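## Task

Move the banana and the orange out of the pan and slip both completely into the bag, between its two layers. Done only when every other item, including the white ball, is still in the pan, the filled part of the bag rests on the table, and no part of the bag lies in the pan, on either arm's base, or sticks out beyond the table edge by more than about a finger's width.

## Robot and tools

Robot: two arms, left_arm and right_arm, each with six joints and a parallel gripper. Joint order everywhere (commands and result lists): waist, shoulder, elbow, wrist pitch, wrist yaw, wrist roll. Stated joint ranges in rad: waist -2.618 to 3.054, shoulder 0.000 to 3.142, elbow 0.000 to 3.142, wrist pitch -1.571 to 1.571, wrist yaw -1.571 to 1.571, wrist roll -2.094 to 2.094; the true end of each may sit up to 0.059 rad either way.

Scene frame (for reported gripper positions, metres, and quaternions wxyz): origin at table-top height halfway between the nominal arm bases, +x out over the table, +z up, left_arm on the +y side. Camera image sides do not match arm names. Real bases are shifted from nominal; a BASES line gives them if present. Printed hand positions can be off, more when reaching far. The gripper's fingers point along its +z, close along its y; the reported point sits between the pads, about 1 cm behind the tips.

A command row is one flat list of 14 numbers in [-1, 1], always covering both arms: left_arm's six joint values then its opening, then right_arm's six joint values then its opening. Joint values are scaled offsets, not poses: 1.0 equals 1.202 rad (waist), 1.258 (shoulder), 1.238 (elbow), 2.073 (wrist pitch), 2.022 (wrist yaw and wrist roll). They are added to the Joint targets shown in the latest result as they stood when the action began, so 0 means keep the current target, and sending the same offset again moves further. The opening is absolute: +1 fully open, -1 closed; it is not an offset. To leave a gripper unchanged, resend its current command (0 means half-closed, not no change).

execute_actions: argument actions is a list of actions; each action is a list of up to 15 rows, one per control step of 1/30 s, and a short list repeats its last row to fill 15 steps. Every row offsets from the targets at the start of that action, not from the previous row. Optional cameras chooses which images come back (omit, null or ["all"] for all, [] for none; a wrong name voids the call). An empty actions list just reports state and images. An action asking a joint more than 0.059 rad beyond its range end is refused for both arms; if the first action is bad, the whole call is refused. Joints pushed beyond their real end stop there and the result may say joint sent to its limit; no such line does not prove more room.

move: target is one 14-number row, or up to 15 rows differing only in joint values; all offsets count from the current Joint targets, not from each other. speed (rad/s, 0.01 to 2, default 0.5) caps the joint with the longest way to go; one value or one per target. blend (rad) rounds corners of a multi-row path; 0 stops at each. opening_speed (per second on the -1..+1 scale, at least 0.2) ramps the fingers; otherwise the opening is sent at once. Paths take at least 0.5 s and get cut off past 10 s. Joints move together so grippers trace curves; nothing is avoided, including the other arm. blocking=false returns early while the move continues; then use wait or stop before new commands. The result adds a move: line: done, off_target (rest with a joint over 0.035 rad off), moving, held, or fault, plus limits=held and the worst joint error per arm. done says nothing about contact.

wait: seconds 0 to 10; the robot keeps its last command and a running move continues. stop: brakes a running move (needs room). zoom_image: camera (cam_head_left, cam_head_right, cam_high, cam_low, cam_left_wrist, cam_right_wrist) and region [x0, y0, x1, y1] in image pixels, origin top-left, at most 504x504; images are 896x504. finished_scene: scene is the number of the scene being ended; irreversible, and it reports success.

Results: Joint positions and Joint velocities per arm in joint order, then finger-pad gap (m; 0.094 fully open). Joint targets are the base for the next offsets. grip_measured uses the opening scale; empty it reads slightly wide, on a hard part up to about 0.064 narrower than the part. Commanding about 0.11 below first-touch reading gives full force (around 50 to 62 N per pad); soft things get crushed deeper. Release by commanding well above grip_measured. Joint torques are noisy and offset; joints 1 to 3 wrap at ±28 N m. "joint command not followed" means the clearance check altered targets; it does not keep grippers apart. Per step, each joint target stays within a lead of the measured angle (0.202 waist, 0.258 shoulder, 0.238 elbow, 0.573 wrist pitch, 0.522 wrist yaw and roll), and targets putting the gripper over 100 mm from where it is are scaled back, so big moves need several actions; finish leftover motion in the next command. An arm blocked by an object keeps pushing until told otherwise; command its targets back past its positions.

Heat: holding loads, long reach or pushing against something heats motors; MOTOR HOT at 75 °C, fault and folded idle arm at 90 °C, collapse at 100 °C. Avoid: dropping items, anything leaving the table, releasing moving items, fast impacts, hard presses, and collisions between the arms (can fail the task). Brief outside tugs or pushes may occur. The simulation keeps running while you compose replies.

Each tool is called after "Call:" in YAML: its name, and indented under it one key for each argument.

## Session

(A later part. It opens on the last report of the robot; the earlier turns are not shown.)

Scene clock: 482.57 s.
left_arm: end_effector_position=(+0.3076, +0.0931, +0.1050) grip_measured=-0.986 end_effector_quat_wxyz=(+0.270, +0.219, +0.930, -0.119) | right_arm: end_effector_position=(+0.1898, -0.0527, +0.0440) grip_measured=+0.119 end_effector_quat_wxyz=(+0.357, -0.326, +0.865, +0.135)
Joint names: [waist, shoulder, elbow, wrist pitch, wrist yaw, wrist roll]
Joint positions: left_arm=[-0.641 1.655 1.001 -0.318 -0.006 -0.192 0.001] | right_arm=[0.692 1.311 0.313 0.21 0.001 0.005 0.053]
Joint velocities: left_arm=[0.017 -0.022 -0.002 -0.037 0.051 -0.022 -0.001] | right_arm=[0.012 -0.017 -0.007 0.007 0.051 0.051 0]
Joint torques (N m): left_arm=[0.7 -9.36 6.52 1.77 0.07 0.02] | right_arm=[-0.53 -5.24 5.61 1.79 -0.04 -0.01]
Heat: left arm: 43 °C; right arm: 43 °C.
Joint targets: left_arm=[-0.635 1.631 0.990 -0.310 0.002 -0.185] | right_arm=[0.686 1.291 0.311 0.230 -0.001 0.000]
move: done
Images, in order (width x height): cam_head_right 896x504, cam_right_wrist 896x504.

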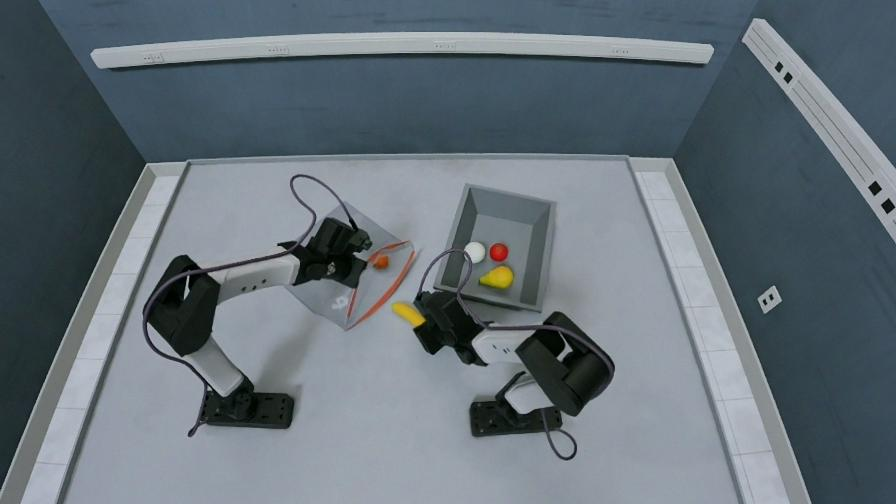

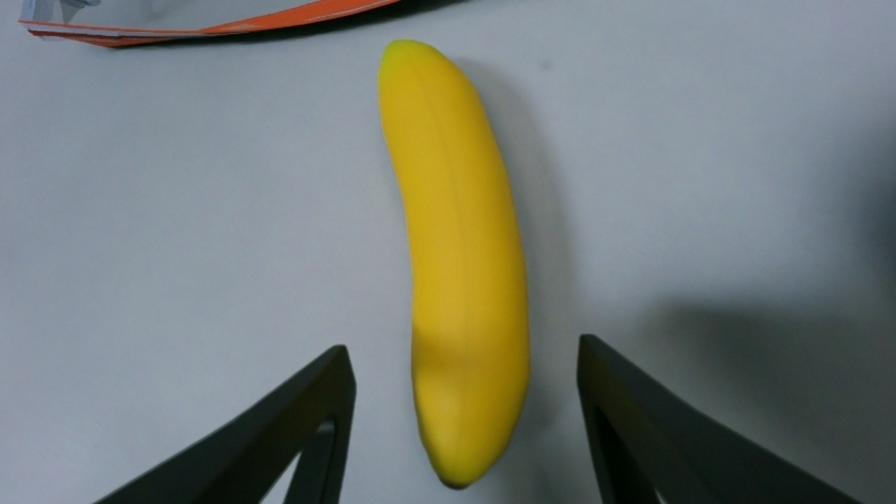

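Call:
move:
  target: [0,0,0,0,0,0,-1,0,0.1246,-0.0154,0.0848,0,0,0.12]
  speed: 0.15
  cameras: ["cam_right_wrist"]

Scene clock: 485.17 s.
left_arm: end_effector_position=(+0.3076, +0.0931, +0.1050) grip_measured=-0.986 end_effector_quat_wxyz=(+0.270, +0.219, +0.930, -0.119) | right_arm: end_effector_position=(+0.1979, -0.0455, +0.0308) grip_measured=+0.119 end_effector_quat_wxyz=(+0.369, -0.323, +0.860, +0.140)
Joint names: [waist, shoulder, elbow, wrist pitch, wrist yaw, wrist roll]
Joint positions: left_arm=[-0.641 1.655 1.001 -0.318 -0.006 -0.192 0.001] | right_arm=[0.692 1.439 0.295 0.385 0.001 0.005 0.053]
Joint velocities: left_arm=[0.002 0.007 0.002 -0.095 0.051 0.022 0] | right_arm=[-0.017 -0.002 -0.002 0.007 0.007 0.022 0.001]
Joint torques (N m): left_arm=[0.66 -9.35 6.52 1.77 0.06 0.03] | right_arm=[-0.51 -3.23 4.94 1.89 -0.04 -0.01]
Heat: left arm: 43 °C; right arm: 43 °C.
Joint targets: left_arm=[-0.635 1.631 0.990 -0.310 0.002 -0.185] | right_arm=[0.686 1.447 0.292 0.405 -0.001 0.000]
move: done
Images, in order (width x height): cam_right_wrist 896x504.

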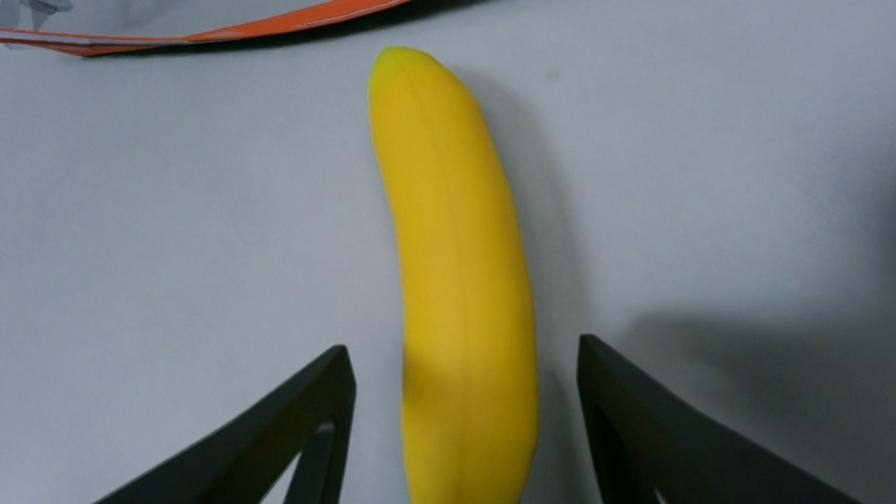

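Call:
move:
  target: [0,0,0,0,0,0,-1,0,0.02,0.0,0.0,0,0,0.12]
  speed: 0.15
  cameras: []

Call:
move:
  target: [0,0,0,0,0,0,-1,0,0,0,0,0,0,-0.5]
  opening_speed: 0.6
  cameras: ["cam_right_wrist"]

Scene clock: 486.33 s.
left_arm: end_effector_position=(+0.3076, +0.0931, +0.1050) grip_measured=-0.986 end_effector_quat_wxyz=(+0.270, +0.219, +0.930, -0.119) | right_arm: end_effector_position=(+0.1962, -0.0470, +0.0238) grip_measured=+0.119 end_effector_quat_wxyz=(+0.359, -0.325, +0.864, +0.137)
Joint names: [waist, shoulder, elbow, wrist pitch, wrist yaw, wrist roll]
Joint positions: left_arm=[-0.641 1.655 1.001 -0.318 -0.006 -0.192 0.001] | right_arm=[0.692 1.464 0.295 0.387 0.001 0.005 0.053]
Joint velocities: left_arm=[0.007 -0.007 -0.007 0.007 0.095 -0.007 0] | right_arm=[0.002 0.002 -0.007 0.007 0.051 -0.007 0]
Joint torques (N m): left_arm=[0.66 -9.32 6.5 1.77 0.05 0.02] | right_arm=[-0.54 -3.3 4.79 1.77 -0.05 -0.01]
Heat: left arm: 43 °C; right arm: 42 °C.
Joint targets: left_arm=[-0.635 1.631 0.990 -0.310 0.002 -0.185] | right_arm=[0.686 1.473 0.292 0.405 -0.001 0.000]
move: done
No camera images: "cameras" was empty.

Scene clock: 487.73 s.
left_arm: end_effector_position=(+0.3076, +0.0931, +0.1050) grip_measured=-0.986 end_effector_quat_wxyz=(+0.270, +0.219, +0.930, -0.119) | right_arm: end_effector_position=(+0.1962, -0.0470, +0.0238) grip_measured=-0.466 end_effector_quat_wxyz=(+0.360, -0.325, +0.864, +0.137)
Joint names: [waist, shoulder, elbow, wrist pitch, wrist yaw, wrist roll]
Joint positions: left_arm=[-0.641 1.655 1.001 -0.318 -0.006 -0.192 0.001] | right_arm=[0.692 1.464 0.295 0.387 0.001 0.004 0.025]
Joint velocities: left_arm=[-0.002 -0.002 0.002 0.051 -0.007 0.007 0] | right_arm=[0.007 0.002 0.012 -0.037 0.051 0.051 0]
Joint torques (N m): left_arm=[0.7 -9.33 6.5 1.77 0.07 0.03] | right_arm=[-0.53 -3.32 4.81 1.78 -0.05 -0.01]
Heat: left arm: 43 °C; right arm: 42 °C.
Joint targets: left_arm=[-0.635 1.631 0.990 -0.310 0.002 -0.185] | right_arm=[0.686 1.473 0.292 0.406 -0.001 -0.001]
move: done
Images, in order (width x height): cam_right_wrist 896x504.

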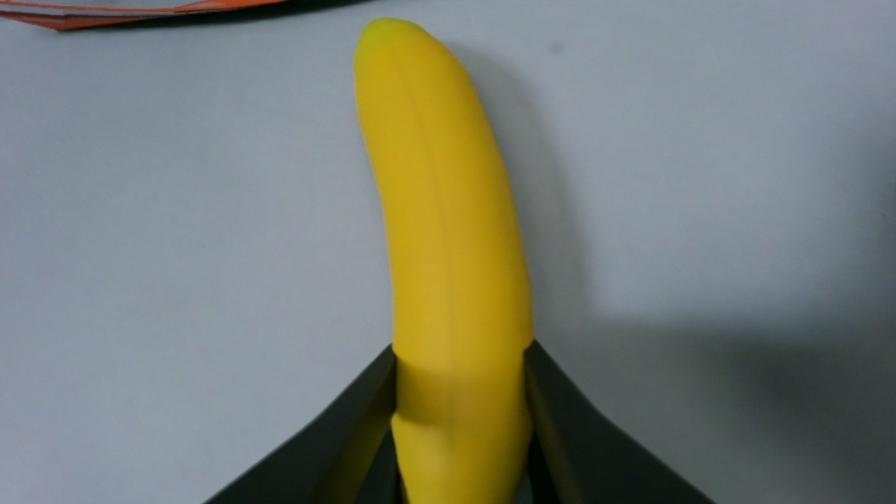

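Call:
move:
  target: [0,0,0,0,0,0,-1,0,0,0,0,0,0,-0.62]
  opening_speed: 0.4
  cameras: []

Call:
move:
  target: [0,0,0,0,0,0,-1,0,-0.0729,0.0223,0.0027,0,0,-0.62]
  speed: 0.2
  cameras: ["cam_right_wrist","cam_low"]

Call:
zoom_image:
  camera: "cam_low"
  region: [390, 240, 590, 360]

Scene clock: 491.70 s.
left_arm: end_effector_position=(+0.3076, +0.0931, +0.1050) grip_measured=-0.986 end_effector_quat_wxyz=(+0.270, +0.219, +0.930, -0.119) | right_arm: end_effector_position=(+0.1962, -0.0470, +0.0238) grip_measured=-0.473 end_effector_quat_wxyz=(+0.360, -0.325, +0.864, +0.137)
Joint names: [waist, shoulder, elbow, wrist pitch, wrist yaw, wrist roll]
Joint positions: left_arm=[-0.641 1.655 1.001 -0.318 -0.006 -0.192 0.001] | right_arm=[0.692 1.464 0.295 0.387 0.001 0.004 0.025]
Joint velocities: left_arm=[-0.012 -0.022 -0.002 -0.037 -0.022 0.007 0.001] | right_arm=[-0.002 0.002 0.002 -0.051 -0.037 0.022 0]
Joint torques (N m): left_arm=[0.68 -9.35 6.49 1.77 0.07 0.04] | right_arm=[-0.54 -3.32 4.81 1.78 -0.04 -0.01]
Heat: left arm: 44 °C; right arm: 41 °C.
Joint targets: left_arm=[-0.635 1.631 0.990 -0.310 0.002 -0.185] | right_arm=[0.686 1.473 0.292 0.406 -0.001 -0.001]
move: done
No camera images: "cameras" was empty.

Scene clock: 492.47 s.
left_arm: end_effector_position=(+0.3076, +0.0931, +0.1050) grip_measured=-0.986 end_effector_quat_wxyz=(+0.270, +0.219, +0.930, -0.119) | right_arm: end_effector_position=(+0.2015, -0.0423, +0.0433) grip_measured=-0.473 end_effector_quat_wxyz=(+0.388, -0.321, +0.852, +0.147)
Joint names: [waist, shoulder, elbow, wrist pitch, wrist yaw, wrist roll]
Joint positions: left_arm=[-0.641 1.655 1.001 -0.318 -0.006 -0.192 0.001] | right_arm=[0.692 1.402 0.295 0.392 0.001 0.004 0.025]
Joint velocities: left_arm=[0.012 -0.017 0.002 0.007 -0.081 -0.051 0.001] | right_arm=[-0.017 0.012 -0.012 0.022 0.051 -0.051 0]
Joint torques (N m): left_arm=[0.66 -9.35 6.5 1.78 0.06 0.02] | right_arm=[-0.55 -5.71 7.84 1.86 -0.05 -0.01]
Heat: left arm: 44 °C; right arm: 41 °C.
Joint targets: left_arm=[-0.635 1.631 0.990 -0.310 0.002 -0.185] | right_arm=[0.686 1.381 0.320 0.411 -0.001 -0.001]
move: done
Images, in order (width x height): cam_low 896x504, cam_right_wrist 896x504.

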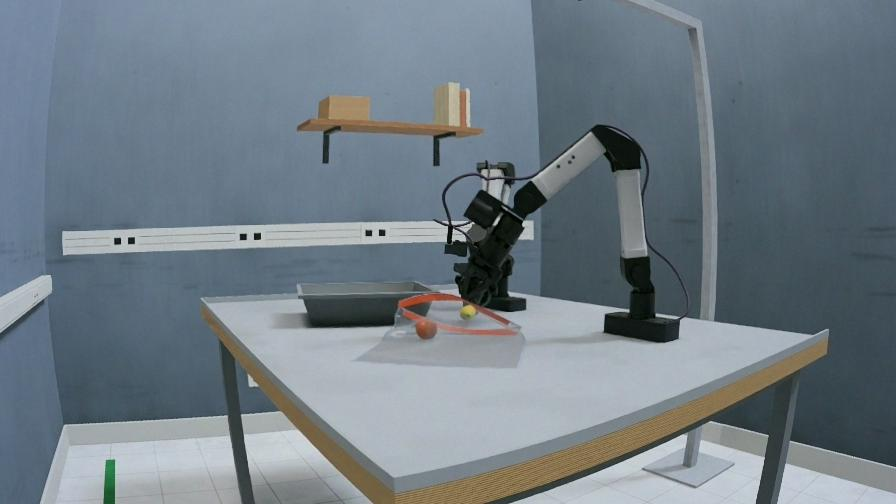

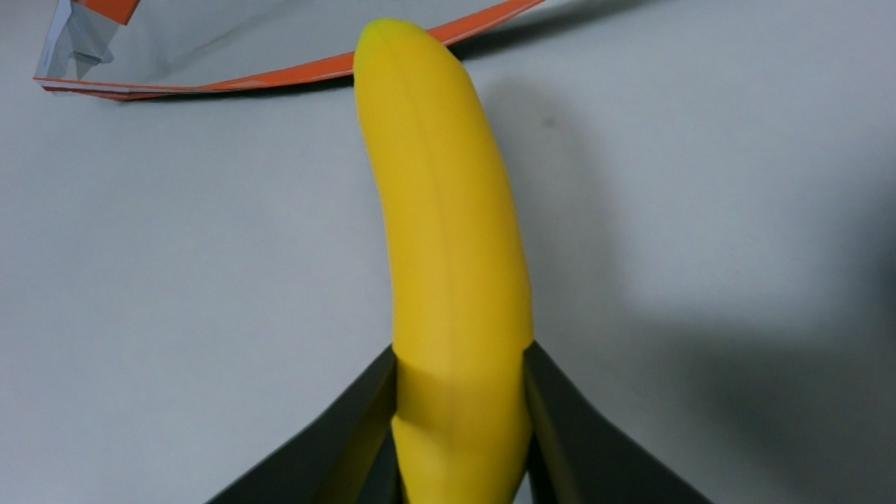

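Scaled by 2.520 from the camera's 896x504 image, which has a finer 1280x720 frame.

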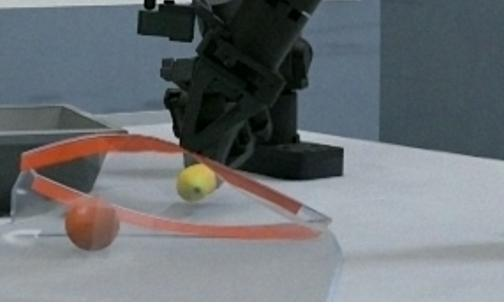

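Call:
move:
  target: [0,0,0,0,0,0,-1,0,0.2266,0.152,0.0709,0,0,-0.62]
  speed: 0.25
  cameras: ["cam_right_wrist","cam_low"]

Call:
zoom_image:
  camera: "cam_low"
  region: [390, 240, 590, 360]

Scene clock: 495.60 s.
left_arm: end_effector_position=(+0.3076, +0.0931, +0.1050) grip_measured=-0.986 end_effector_quat_wxyz=(+0.270, +0.219, +0.930, -0.119) | right_arm: end_effector_position=(+0.2511, +0.0016, +0.0509) grip_measured=-0.473 end_effector_quat_wxyz=(+0.421, -0.315, +0.836, +0.160)
Joint names: [waist, shoulder, elbow, wrist pitch, wrist yaw, wrist roll]
Joint positions: left_arm=[-0.641 1.655 1.001 -0.318 -0.006 -0.192 0.001] | right_arm=[0.692 1.657 0.485 0.534 0.001 0.004 0.025]
Joint velocities: left_arm=[-0.002 -0.012 0.007 -0.081 -0.037 0.051 0] | right_arm=[0.012 -0.007 -0.012 0.022 0.022 -0.095 0]
Joint torques (N m): left_arm=[0.66 -9.36 6.52 1.78 0.07 0.02] | right_arm=[-0.53 -5.08 7.38 1.96 -0.05 -0.02]
Heat: left arm: 44 °C; right arm: 40 °C.
Joint targets: left_arm=[-0.635 1.631 0.990 -0.310 0.002 -0.185] | right_arm=[0.686 1.666 0.508 0.558 -0.001 -0.001]
move: done
Images, in order (width x height): cam_low 896x504, cam_right_wrist 896x504.

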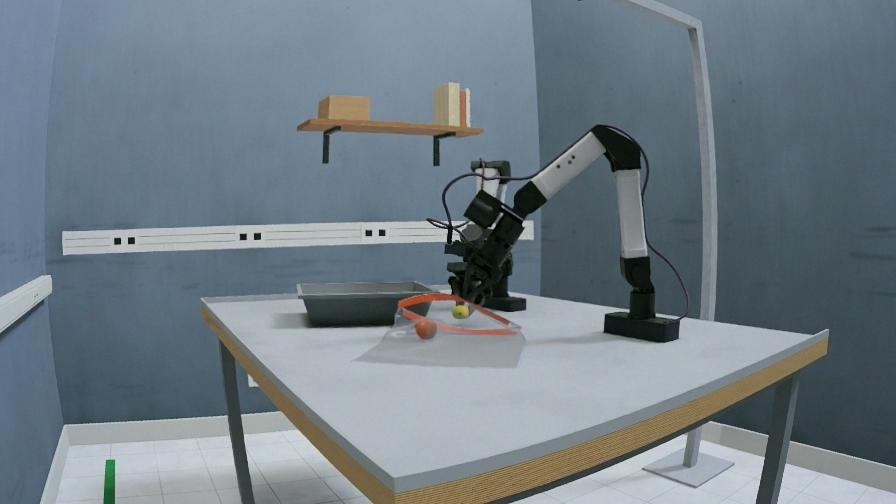

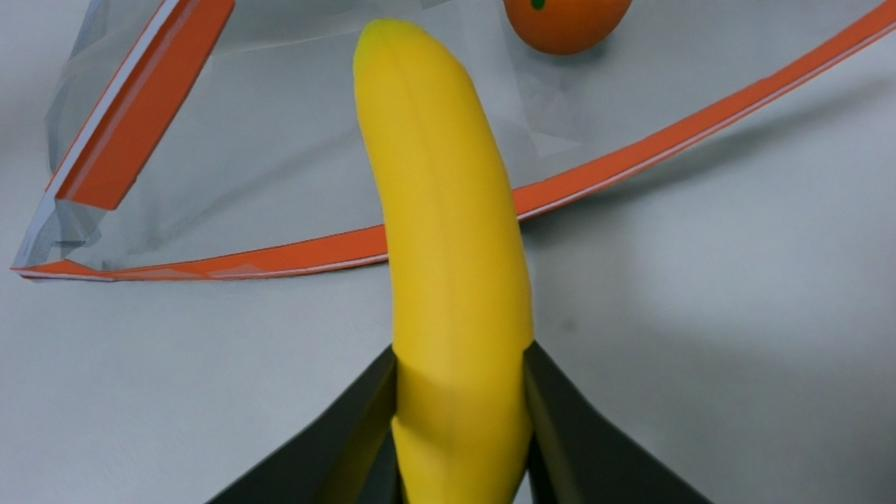

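Scaled by 2.520 from the camera's 896x504 image, which has a finer 1280x720 frame.

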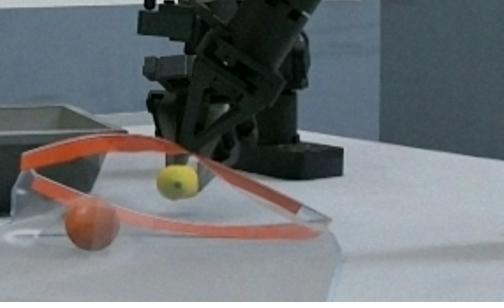

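Call:
move:
  target: [0,0,0,0,0,0,-1,0,0.1483,0.1736,-0.0137,0,0,-0.62]
  speed: 0.2
  cameras: ["cam_right_wrist","cam_left_wrist","cam_low"]

Call:
zoom_image:
  camera: "cam_low"
  region: [390, 240, 590, 360]

Scene clock: 497.47 s.
left_arm: end_effector_position=(+0.3076, +0.0931, +0.1050) grip_measured=-0.986 end_effector_quat_wxyz=(+0.270, +0.219, +0.930, -0.119) | right_arm: end_effector_position=(+0.2935, +0.0392, +0.0505) grip_measured=-0.473 end_effector_quat_wxyz=(+0.428, -0.313, +0.832, +0.163)
Joint names: [waist, shoulder, elbow, wrist pitch, wrist yaw, wrist roll]
Joint positions: left_arm=[-0.641 1.655 1.001 -0.318 -0.006 -0.192 0.001] | right_arm=[0.692 1.842 0.7 0.523 0.001 0.004 0.025]
Joint velocities: left_arm=[0.002 0.007 -0.007 -0.022 -0.066 -0.081 0] | right_arm=[-0.012 0.012 -0.012 -0.095 -0.022 -0.022 0]
Joint torques (N m): left_arm=[0.68 -9.35 6.48 1.77 0.07 0.03] | right_arm=[-0.53 -6.68 7.57 1.83 -0.04 -0.01]
Heat: left arm: 44 °C; right arm: 40 °C.
Joint targets: left_arm=[-0.635 1.631 0.990 -0.310 0.002 -0.185] | right_arm=[0.686 1.852 0.723 0.530 -0.001 -0.001]
move: done
Images, in order (width x height): cam_low 896x504, cam_left_wrist 896x504, cam_right_wrist 896x504.

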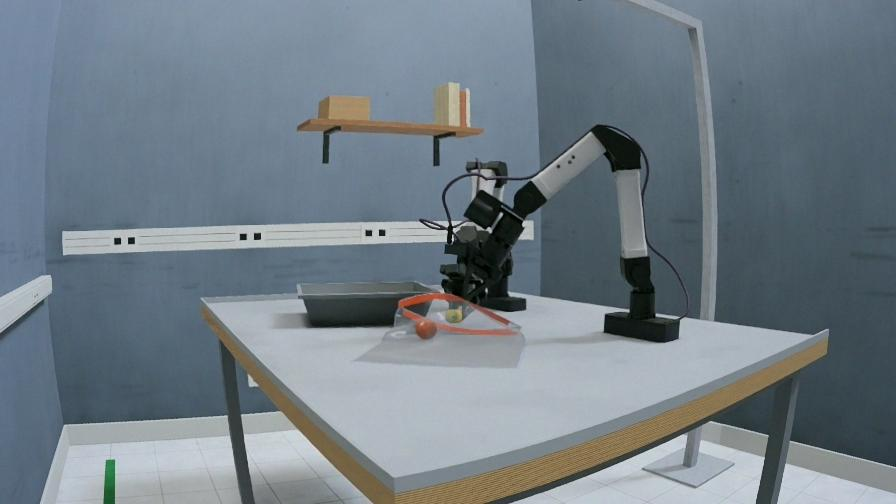

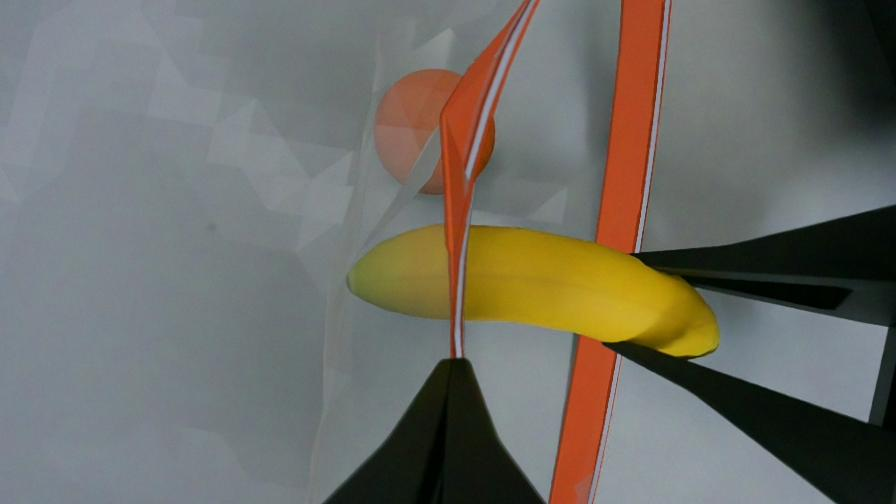

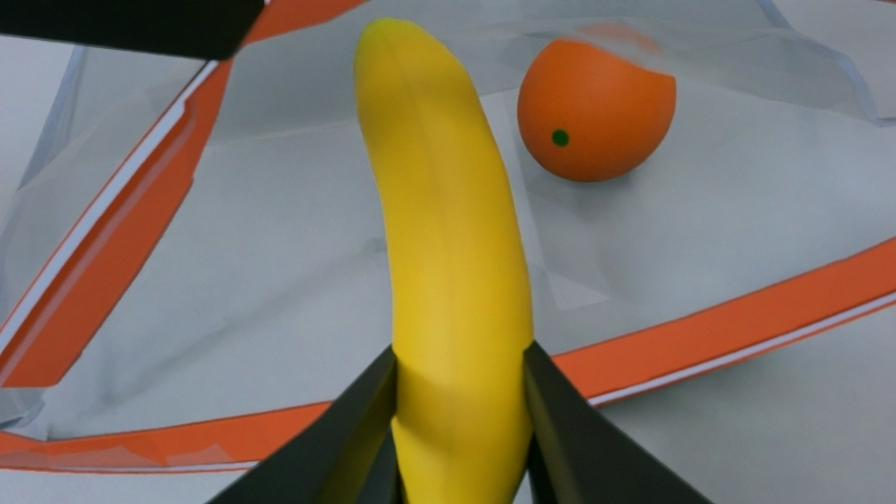

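Scaled by 2.520 from the camera's 896x504 image, which has a finer 1280x720 frame.

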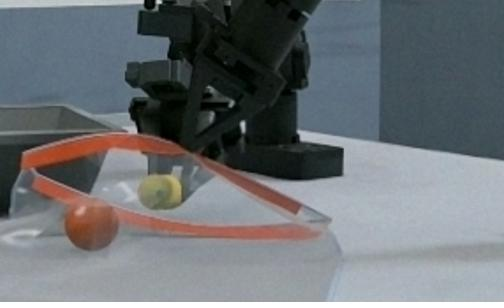

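Call:
move:
  target:
    - [0,0,0,0,0,0,-1, 0,0.09,0.094,-0.006,0,0,-0.62]
    - [0,0,0,0,0,0,-1, 0,0.1658,0.1883,-0.0123,0,0,-0.62]
  speed: 0.2
  blend: 0.05
  cameras: ["cam_left_wrist","cam_right_wrist","cam_high"]

Scene clock: 500.83 s.
left_arm: end_effector_position=(+0.3076, +0.0931, +0.1050) grip_measured=-0.986 end_effector_quat_wxyz=(+0.270, +0.219, +0.930, -0.119) | right_arm: end_effector_position=(+0.3351, +0.0760, +0.0341) grip_measured=-0.473 end_effector_quat_wxyz=(+0.428, -0.313, +0.832, +0.163)
Joint names: [waist, shoulder, elbow, wrist pitch, wrist yaw, wrist roll]
Joint positions: left_arm=[-0.641 1.655 1.001 -0.318 -0.006 -0.192 0.001] | right_arm=[0.692 2.049 0.932 0.498 0.001 0.004 0.025]
Joint velocities: left_arm=[-0.007 -0.012 0.002 -0.081 0.037 -0.037 -0.001] | right_arm=[-0.002 -0.022 0.002 -0.022 -0.007 -0.022 0]
Joint torques (N m): left_arm=[0.7 -9.36 6.54 1.78 0.06 0.02] | right_arm=[-0.57 -8.39 7.76 1.86 -0.04 -0.01]
Heat: left arm: 44 °C; right arm: 40 °C.
Joint targets: left_arm=[-0.635 1.631 0.990 -0.310 0.002 -0.185] | right_arm=[0.686 2.061 0.956 0.504 -0.001 -0.001]
move: done
Images, in order (width x height): cam_high 896x504, cam_left_wrist 896x504, cam_right_wrist 896x504.

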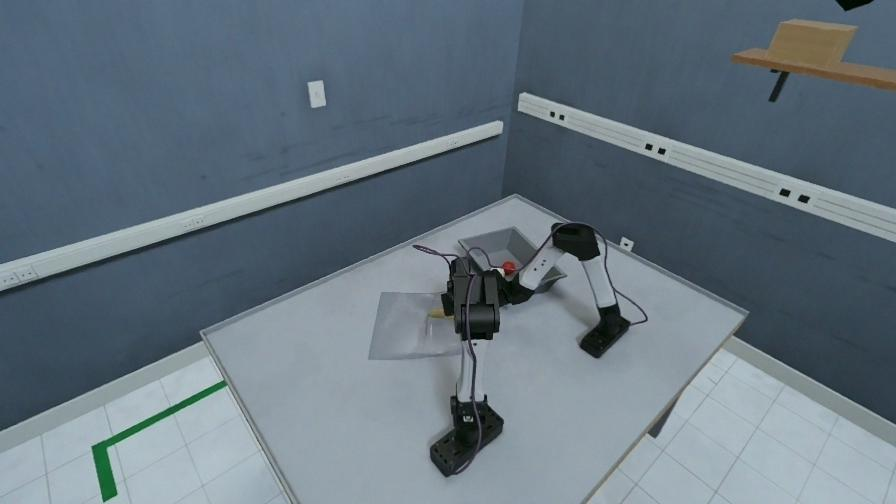

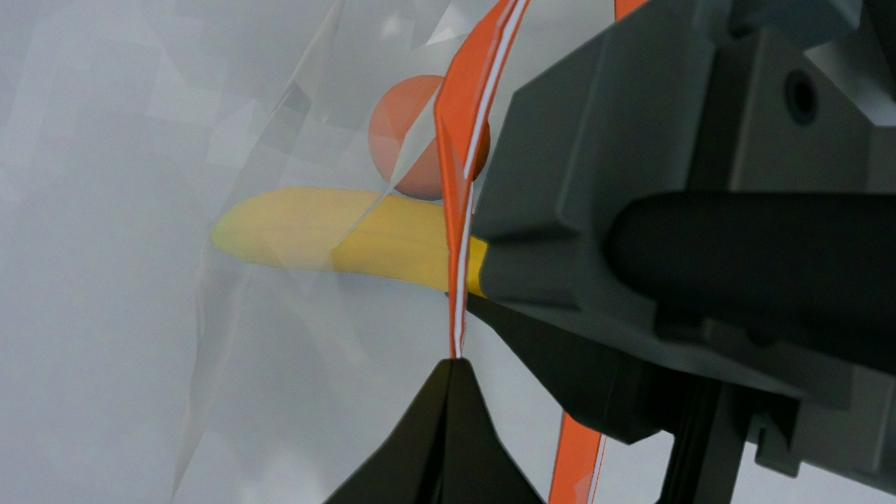

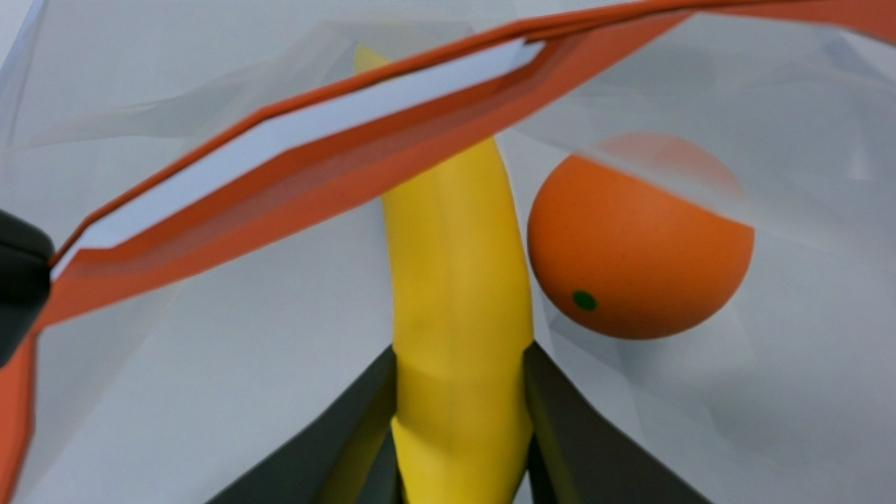

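Call:
move:
  target: [0,0,0,0,0,0,-1, 0,-0.002,0.0483,-0.0779,0,0,-0.62]
  speed: 0.2
  cameras: ["cam_left_wrist","cam_right_wrist"]

Scene clock: 503.40 s.
left_arm: end_effector_position=(+0.3076, +0.0931, +0.1050) grip_measured=-0.986 end_effector_quat_wxyz=(+0.270, +0.219, +0.930, -0.119) | right_arm: end_effector_position=(+0.3330, +0.0741, +0.0262) grip_measured=-0.473 end_effector_quat_wxyz=(+0.389, -0.320, +0.851, +0.148)
Joint names: [waist, shoulder, elbow, wrist pitch, wrist yaw, wrist roll]
Joint positions: left_arm=[-0.641 1.655 1.001 -0.318 -0.006 -0.192 0.001] | right_arm=[0.692 2.049 0.991 0.346 0.001 0.004 0.025]
Joint velocities: left_arm=[-0.012 -0.012 -0.007 -0.095 -0.051 -0.037 0] | right_arm=[-0.017 -0.017 -0.007 0.022 -0.022 0.007 0]
Joint torques (N m): left_arm=[0.72 -9.36 6.54 1.78 0.06 0.02] | right_arm=[-0.54 -8.79 7.97 1.63 -0.04 -0.02]
Heat: left arm: 44 °C; right arm: 40 °C.
Joint targets: left_arm=[-0.635 1.631 0.990 -0.310 0.002 -0.185] | right_arm=[0.686 2.059 1.016 0.343 -0.001 -0.001]
move: done
Images, in order (width x height): cam_left_wrist 896x504, cam_right_wrist 896x504.

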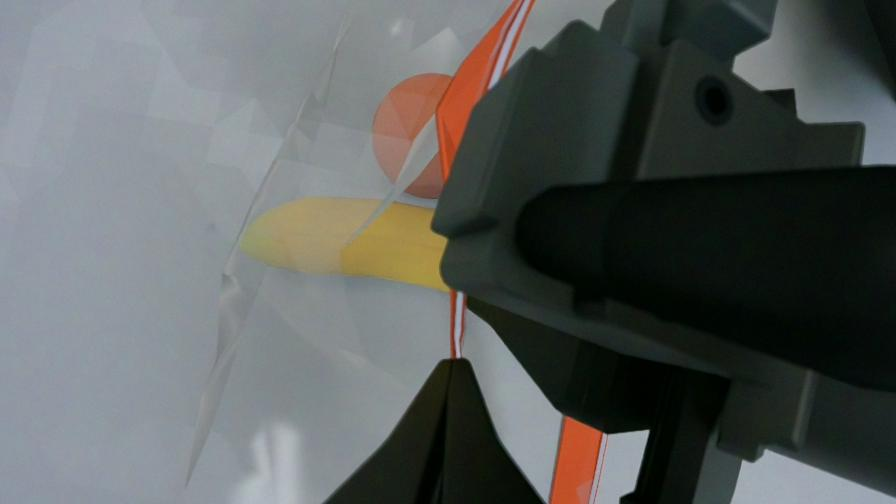

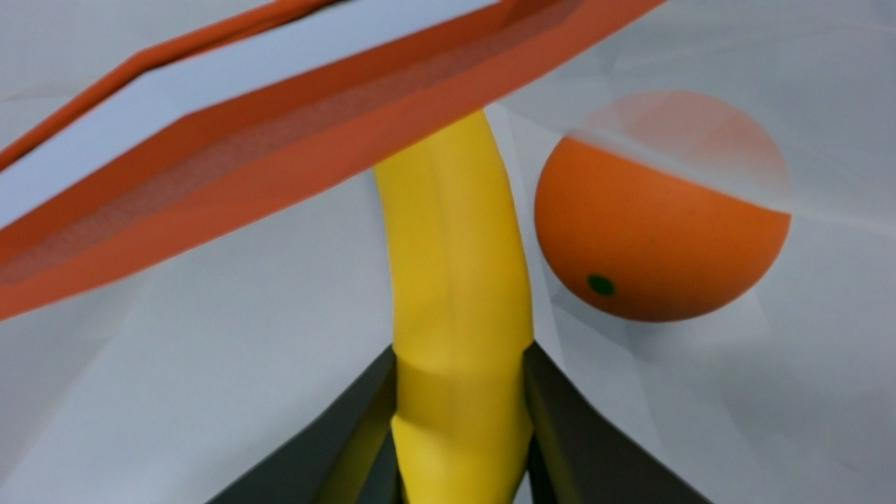

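Call:
move:
  target: [0,0,0,0,0,0,-1, 0,0,0,0,0,0,-0.15]
  opening_speed: 0.4
  cameras: ["cam_left_wrist","cam_right_wrist"]

Scene clock: 505.17 s.
left_arm: end_effector_position=(+0.3076, +0.0931, +0.1050) grip_measured=-0.986 end_effector_quat_wxyz=(+0.270, +0.219, +0.930, -0.119) | right_arm: end_effector_position=(+0.3322, +0.0734, +0.0250) grip_measured=-0.151 end_effector_quat_wxyz=(+0.386, -0.321, +0.852, +0.147)
Joint names: [waist, shoulder, elbow, wrist pitch, wrist yaw, wrist roll]
Joint positions: left_arm=[-0.641 1.655 1.001 -0.318 -0.006 -0.192 0.001] | right_arm=[0.692 2.049 0.991 0.339 0.001 0.004 0.04]
Joint velocities: left_arm=[0.007 -0.012 -0.017 -0.066 -0.022 -0.007 0] | right_arm=[-0.007 -0.007 0.022 0.051 0.007 -0.007 0]
Joint torques (N m): left_arm=[0.7 -9.33 6.48 1.77 0.07 0.02] | right_arm=[-0.54 -8.76 7.97 1.7 -0.04 -0.01]
Heat: left arm: 44 °C; right arm: 40 °C.
Joint targets: left_arm=[-0.635 1.631 0.990 -0.310 0.002 -0.185] | right_arm=[0.686 2.059 1.016 0.343 -0.001 -0.001]
move: done
Images, in order (width x height): cam_left_wrist 896x504, cam_right_wrist 896x504.

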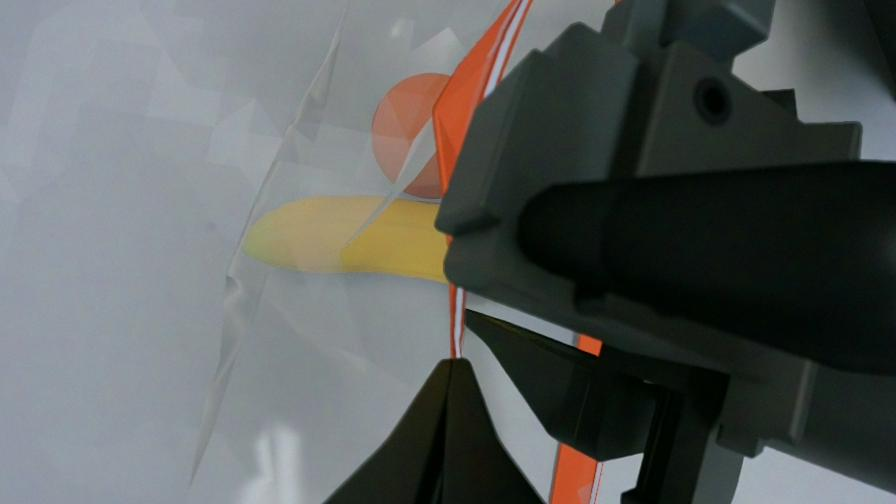

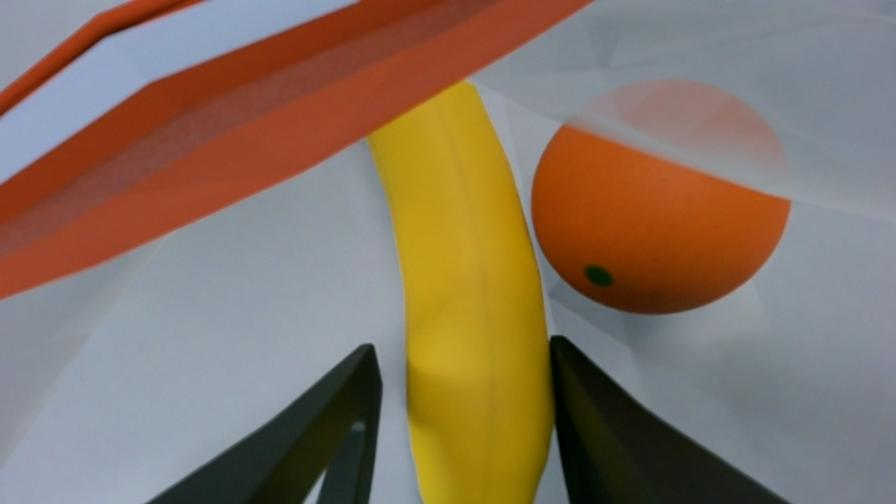

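Call:
move:
  target:
    - [0,0,0,0,0,0,-1, 0,-0.0868,-0.1065,0.035,0,0,-0.1]
    - [0,0,0,0,0,0,-1, 0,-0.118,-0.298,0.203,0,0,-0.1]
  speed: 0.3
  blend: 0.05
  cameras: ["cam_left_wrist","cam_right_wrist","cam_high"]

Scene clock: 508.00 s.
left_arm: end_effector_position=(+0.3076, +0.0931, +0.1050) grip_measured=-0.986 end_effector_quat_wxyz=(+0.270, +0.219, +0.930, -0.119) | right_arm: end_effector_position=(+0.2950, +0.0405, +0.0310) grip_measured=-0.101 end_effector_quat_wxyz=(+0.453, -0.309, +0.819, +0.172)
Joint names: [waist, shoulder, elbow, wrist pitch, wrist yaw, wrist roll]
Joint positions: left_arm=[-0.641 1.655 1.001 -0.318 -0.006 -0.192 0.001] | right_arm=[0.692 1.951 0.65 0.742 0.001 0.003 0.042]
Joint velocities: left_arm=[0.002 0.017 0.012 -0.007 0.007 0.066 0] | right_arm=[-0.007 -0.017 0.002 -0.051 0.007 0.022 0]
Joint torques (N m): left_arm=[0.7 -9.39 6.5 1.77 0.07 0.03] | right_arm=[-0.53 -11.45 4.38 1.98 -0.05 0]
Heat: left arm: 44 °C; right arm: 41 °C.
Joint targets: left_arm=[-0.635 1.631 0.990 -0.310 0.002 -0.185] | right_arm=[0.686 1.910 0.647 0.764 -0.001 0.000]
move: off_target (right_arm); right_arm: the shoulder is farthest, 0.040 rad from its target
Images, in order (width x height): cam_high 896x504, cam_left_wrist 896x504, cam_right_wrist 896x504.

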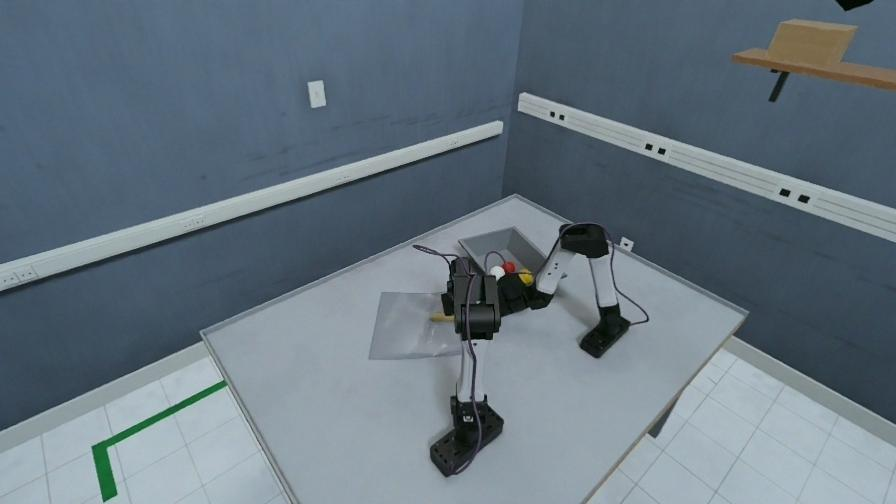

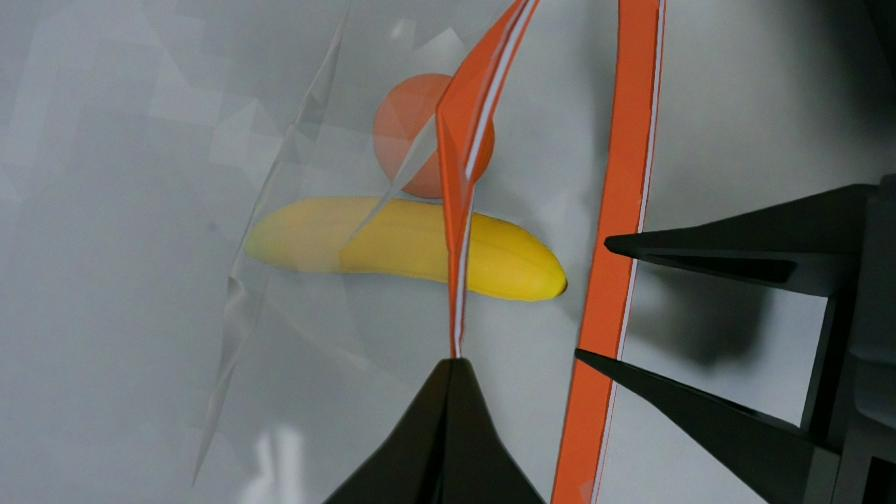

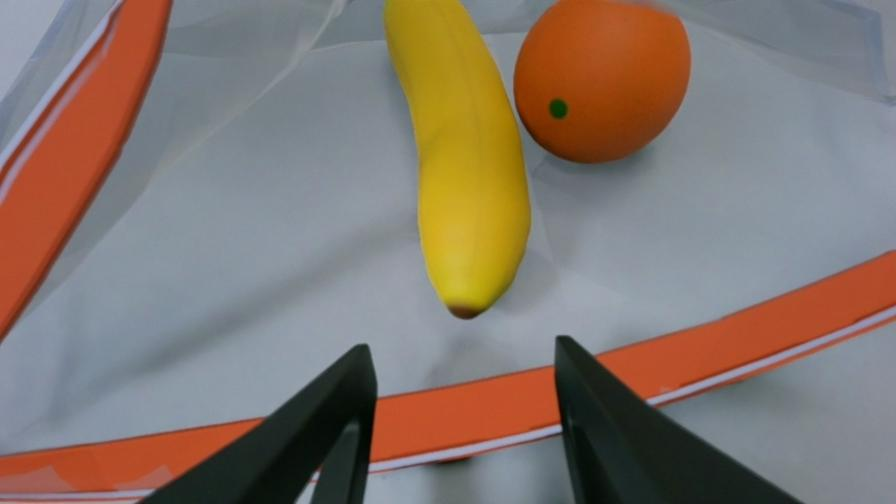

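Call:
zoom_image:
  camera: "cam_high"
  region: [340, 260, 520, 380]

Scaled by 2.800 from the camera's 896x504 image, which has a finer 1280x720 frame.

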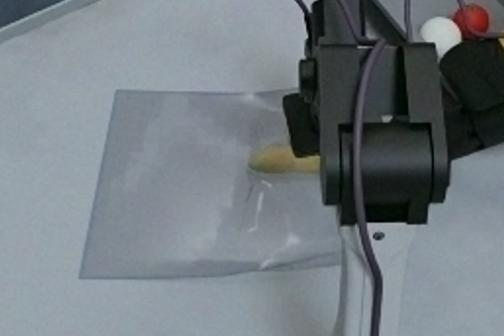

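Call:
move:
  target: [0,0,0,0,0,0,-1, 0,0.1133,-0.0281,0.1092,0,0,-1]
  speed: 0.25
  opening_speed: 1.2
  cameras: ["cam_left_wrist","cam_right_wrist"]

Scene clock: 512.63 s.
left_arm: end_effector_position=(+0.3076, +0.0931, +0.1050) grip_measured=-0.986 end_effector_quat_wxyz=(+0.270, +0.219, +0.930, -0.119) | right_arm: end_effector_position=(+0.2989, +0.0440, +0.0288) grip_measured=-0.991 end_effector_quat_wxyz=(+0.493, -0.300, +0.795, +0.187)
Joint names: [waist, shoulder, elbow, wrist pitch, wrist yaw, wrist roll]
Joint positions: left_arm=[-0.641 1.655 1.001 -0.318 -0.006 -0.192 0.001] | right_arm=[0.692 2.042 0.615 0.968 0.001 0.003 0]
Joint velocities: left_arm=[-0.012 0.007 0.002 0.037 0.007 -0.037 0] | right_arm=[0.002 -0.017 -0.007 -0.007 -0.037 -0.066 -0.001]
Joint torques (N m): left_arm=[0.7 -9.36 6.5 1.77 0.07 0.02] | right_arm=[-0.53 -7.12 3.81 2.1 -0.04 0]
Heat: left arm: 44 °C; right arm: 41 °C.
Joint targets: left_arm=[-0.635 1.631 0.990 -0.310 0.002 -0.185] | right_arm=[0.686 2.053 0.612 0.990 -0.001 0.000]
move: done
Images, in order (width x height): cam_left_wrist 896x504, cam_right_wrist 896x504.

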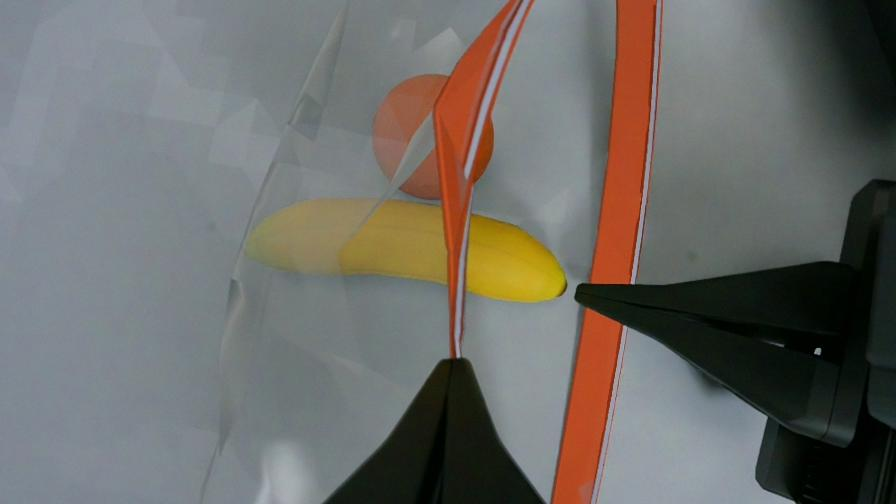

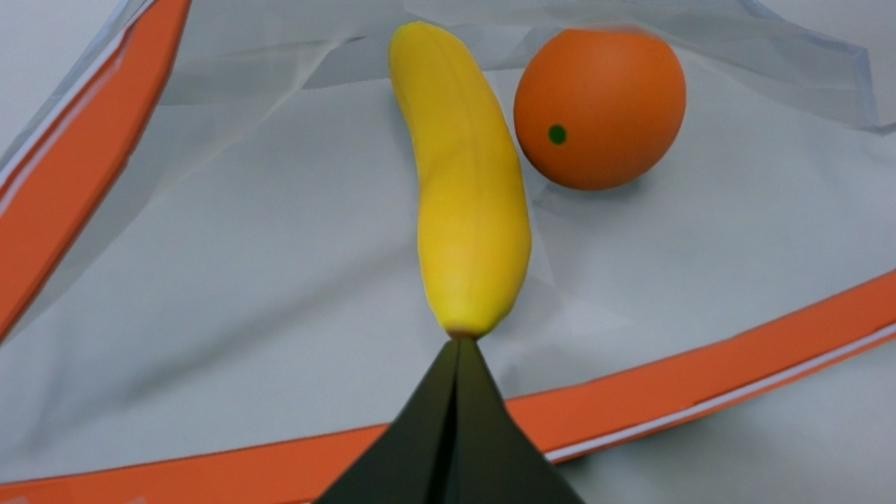

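Call:
move:
  target: [0,0,0,0,0,0,-1, 0,0.0843,0.1379,-0.0259,0,0,-1]
  speed: 0.15
  cameras: ["cam_left_wrist","cam_right_wrist"]

Scene clock: 516.00 s.
left_arm: end_effector_position=(+0.3076, +0.0931, +0.1050) grip_measured=-0.986 end_effector_quat_wxyz=(+0.270, +0.219, +0.930, -0.119) | right_arm: end_effector_position=(+0.3253, +0.0673, +0.0216) grip_measured=-0.991 end_effector_quat_wxyz=(+0.497, -0.299, +0.793, +0.189)
Joint names: [waist, shoulder, elbow, wrist pitch, wrist yaw, wrist roll]
Joint positions: left_arm=[-0.641 1.655 1.001 -0.318 -0.006 -0.192 0.001] | right_arm=[0.692 2.146 0.764 0.931 0.001 0.003 0]
Joint velocities: left_arm=[-0.002 0.002 -0.027 0.051 0.022 -0.007 0] | right_arm=[-0.017 -0.022 -0.012 -0.007 0.022 0.007 0]
Joint torques (N m): left_arm=[0.73 -9.35 6.49 1.77 0.07 0.03] | right_arm=[-0.53 -7.91 6.11 1.9 -0.05 0]
Heat: left arm: 44 °C; right arm: 41 °C.
Joint targets: left_arm=[-0.635 1.631 0.990 -0.310 0.002 -0.185] | right_arm=[0.686 2.159 0.783 0.936 -0.001 0.000]
move: done
Images, in order (width x height): cam_left_wrist 896x504, cam_right_wrist 896x504.

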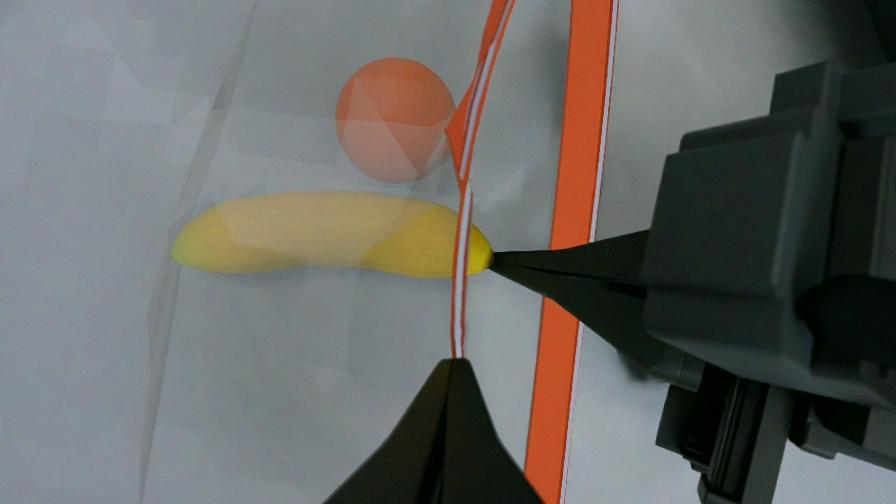

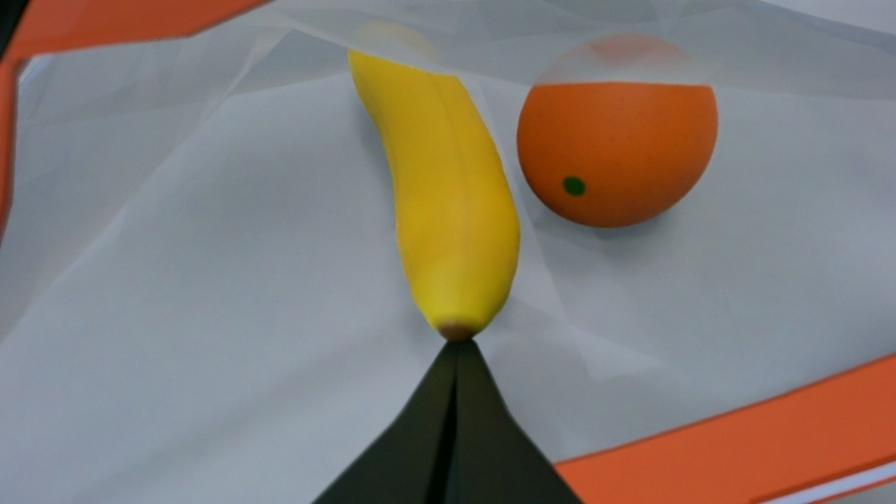

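Call:
move:
  target: [0,0,0,0,0,0,-1, 0,0.0488,0.0962,-0.0213,0,0,-1]
  speed: 0.12
  cameras: ["cam_left_wrist","cam_right_wrist"]

Scene clock: 518.27 s.
left_arm: end_effector_position=(+0.3076, +0.0931, +0.1050) grip_measured=-0.986 end_effector_quat_wxyz=(+0.270, +0.219, +0.930, -0.119) | right_arm: end_effector_position=(+0.3457, +0.0854, +0.0215) grip_measured=-0.991 end_effector_quat_wxyz=(+0.502, -0.298, +0.790, +0.190)
Joint names: [waist, shoulder, elbow, wrist pitch, wrist yaw, wrist roll]
Joint positions: left_arm=[-0.641 1.655 1.001 -0.318 -0.006 -0.192 0.001] | right_arm=[0.692 2.207 0.881 0.887 0.001 0.003 0]
Joint velocities: left_arm=[-0.012 0.002 0.002 -0.007 0.007 0.022 -0.001] | right_arm=[-0.007 0.007 0.007 -0.037 0.007 0.007 0]
Joint torques (N m): left_arm=[0.7 -9.37 6.48 1.78 0.07 0.02] | right_arm=[-0.51 -8.62 6.53 1.97 -0.05 0]
Heat: left arm: 44 °C; right arm: 41 °C.
Joint targets: left_arm=[-0.635 1.631 0.990 -0.310 0.002 -0.185] | right_arm=[0.686 2.220 0.902 0.892 -0.001 0.000]
move: done
Images, in order (width x height): cam_left_wrist 896x504, cam_right_wrist 896x504.

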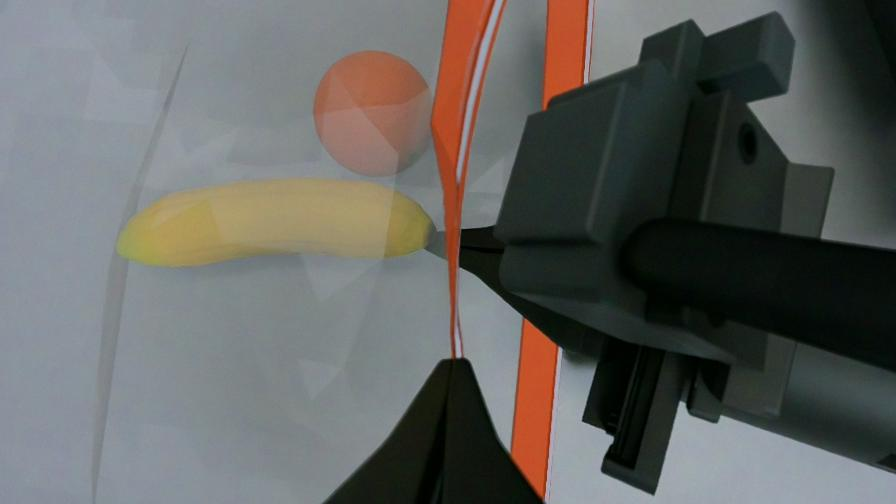

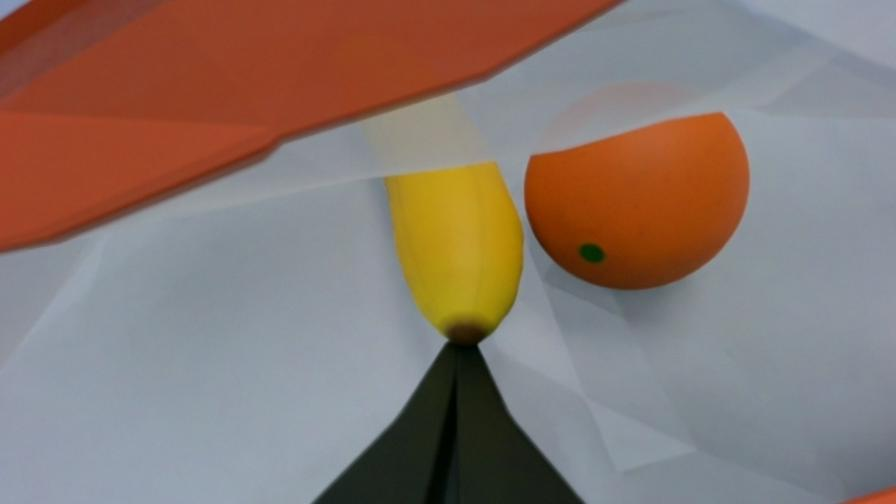

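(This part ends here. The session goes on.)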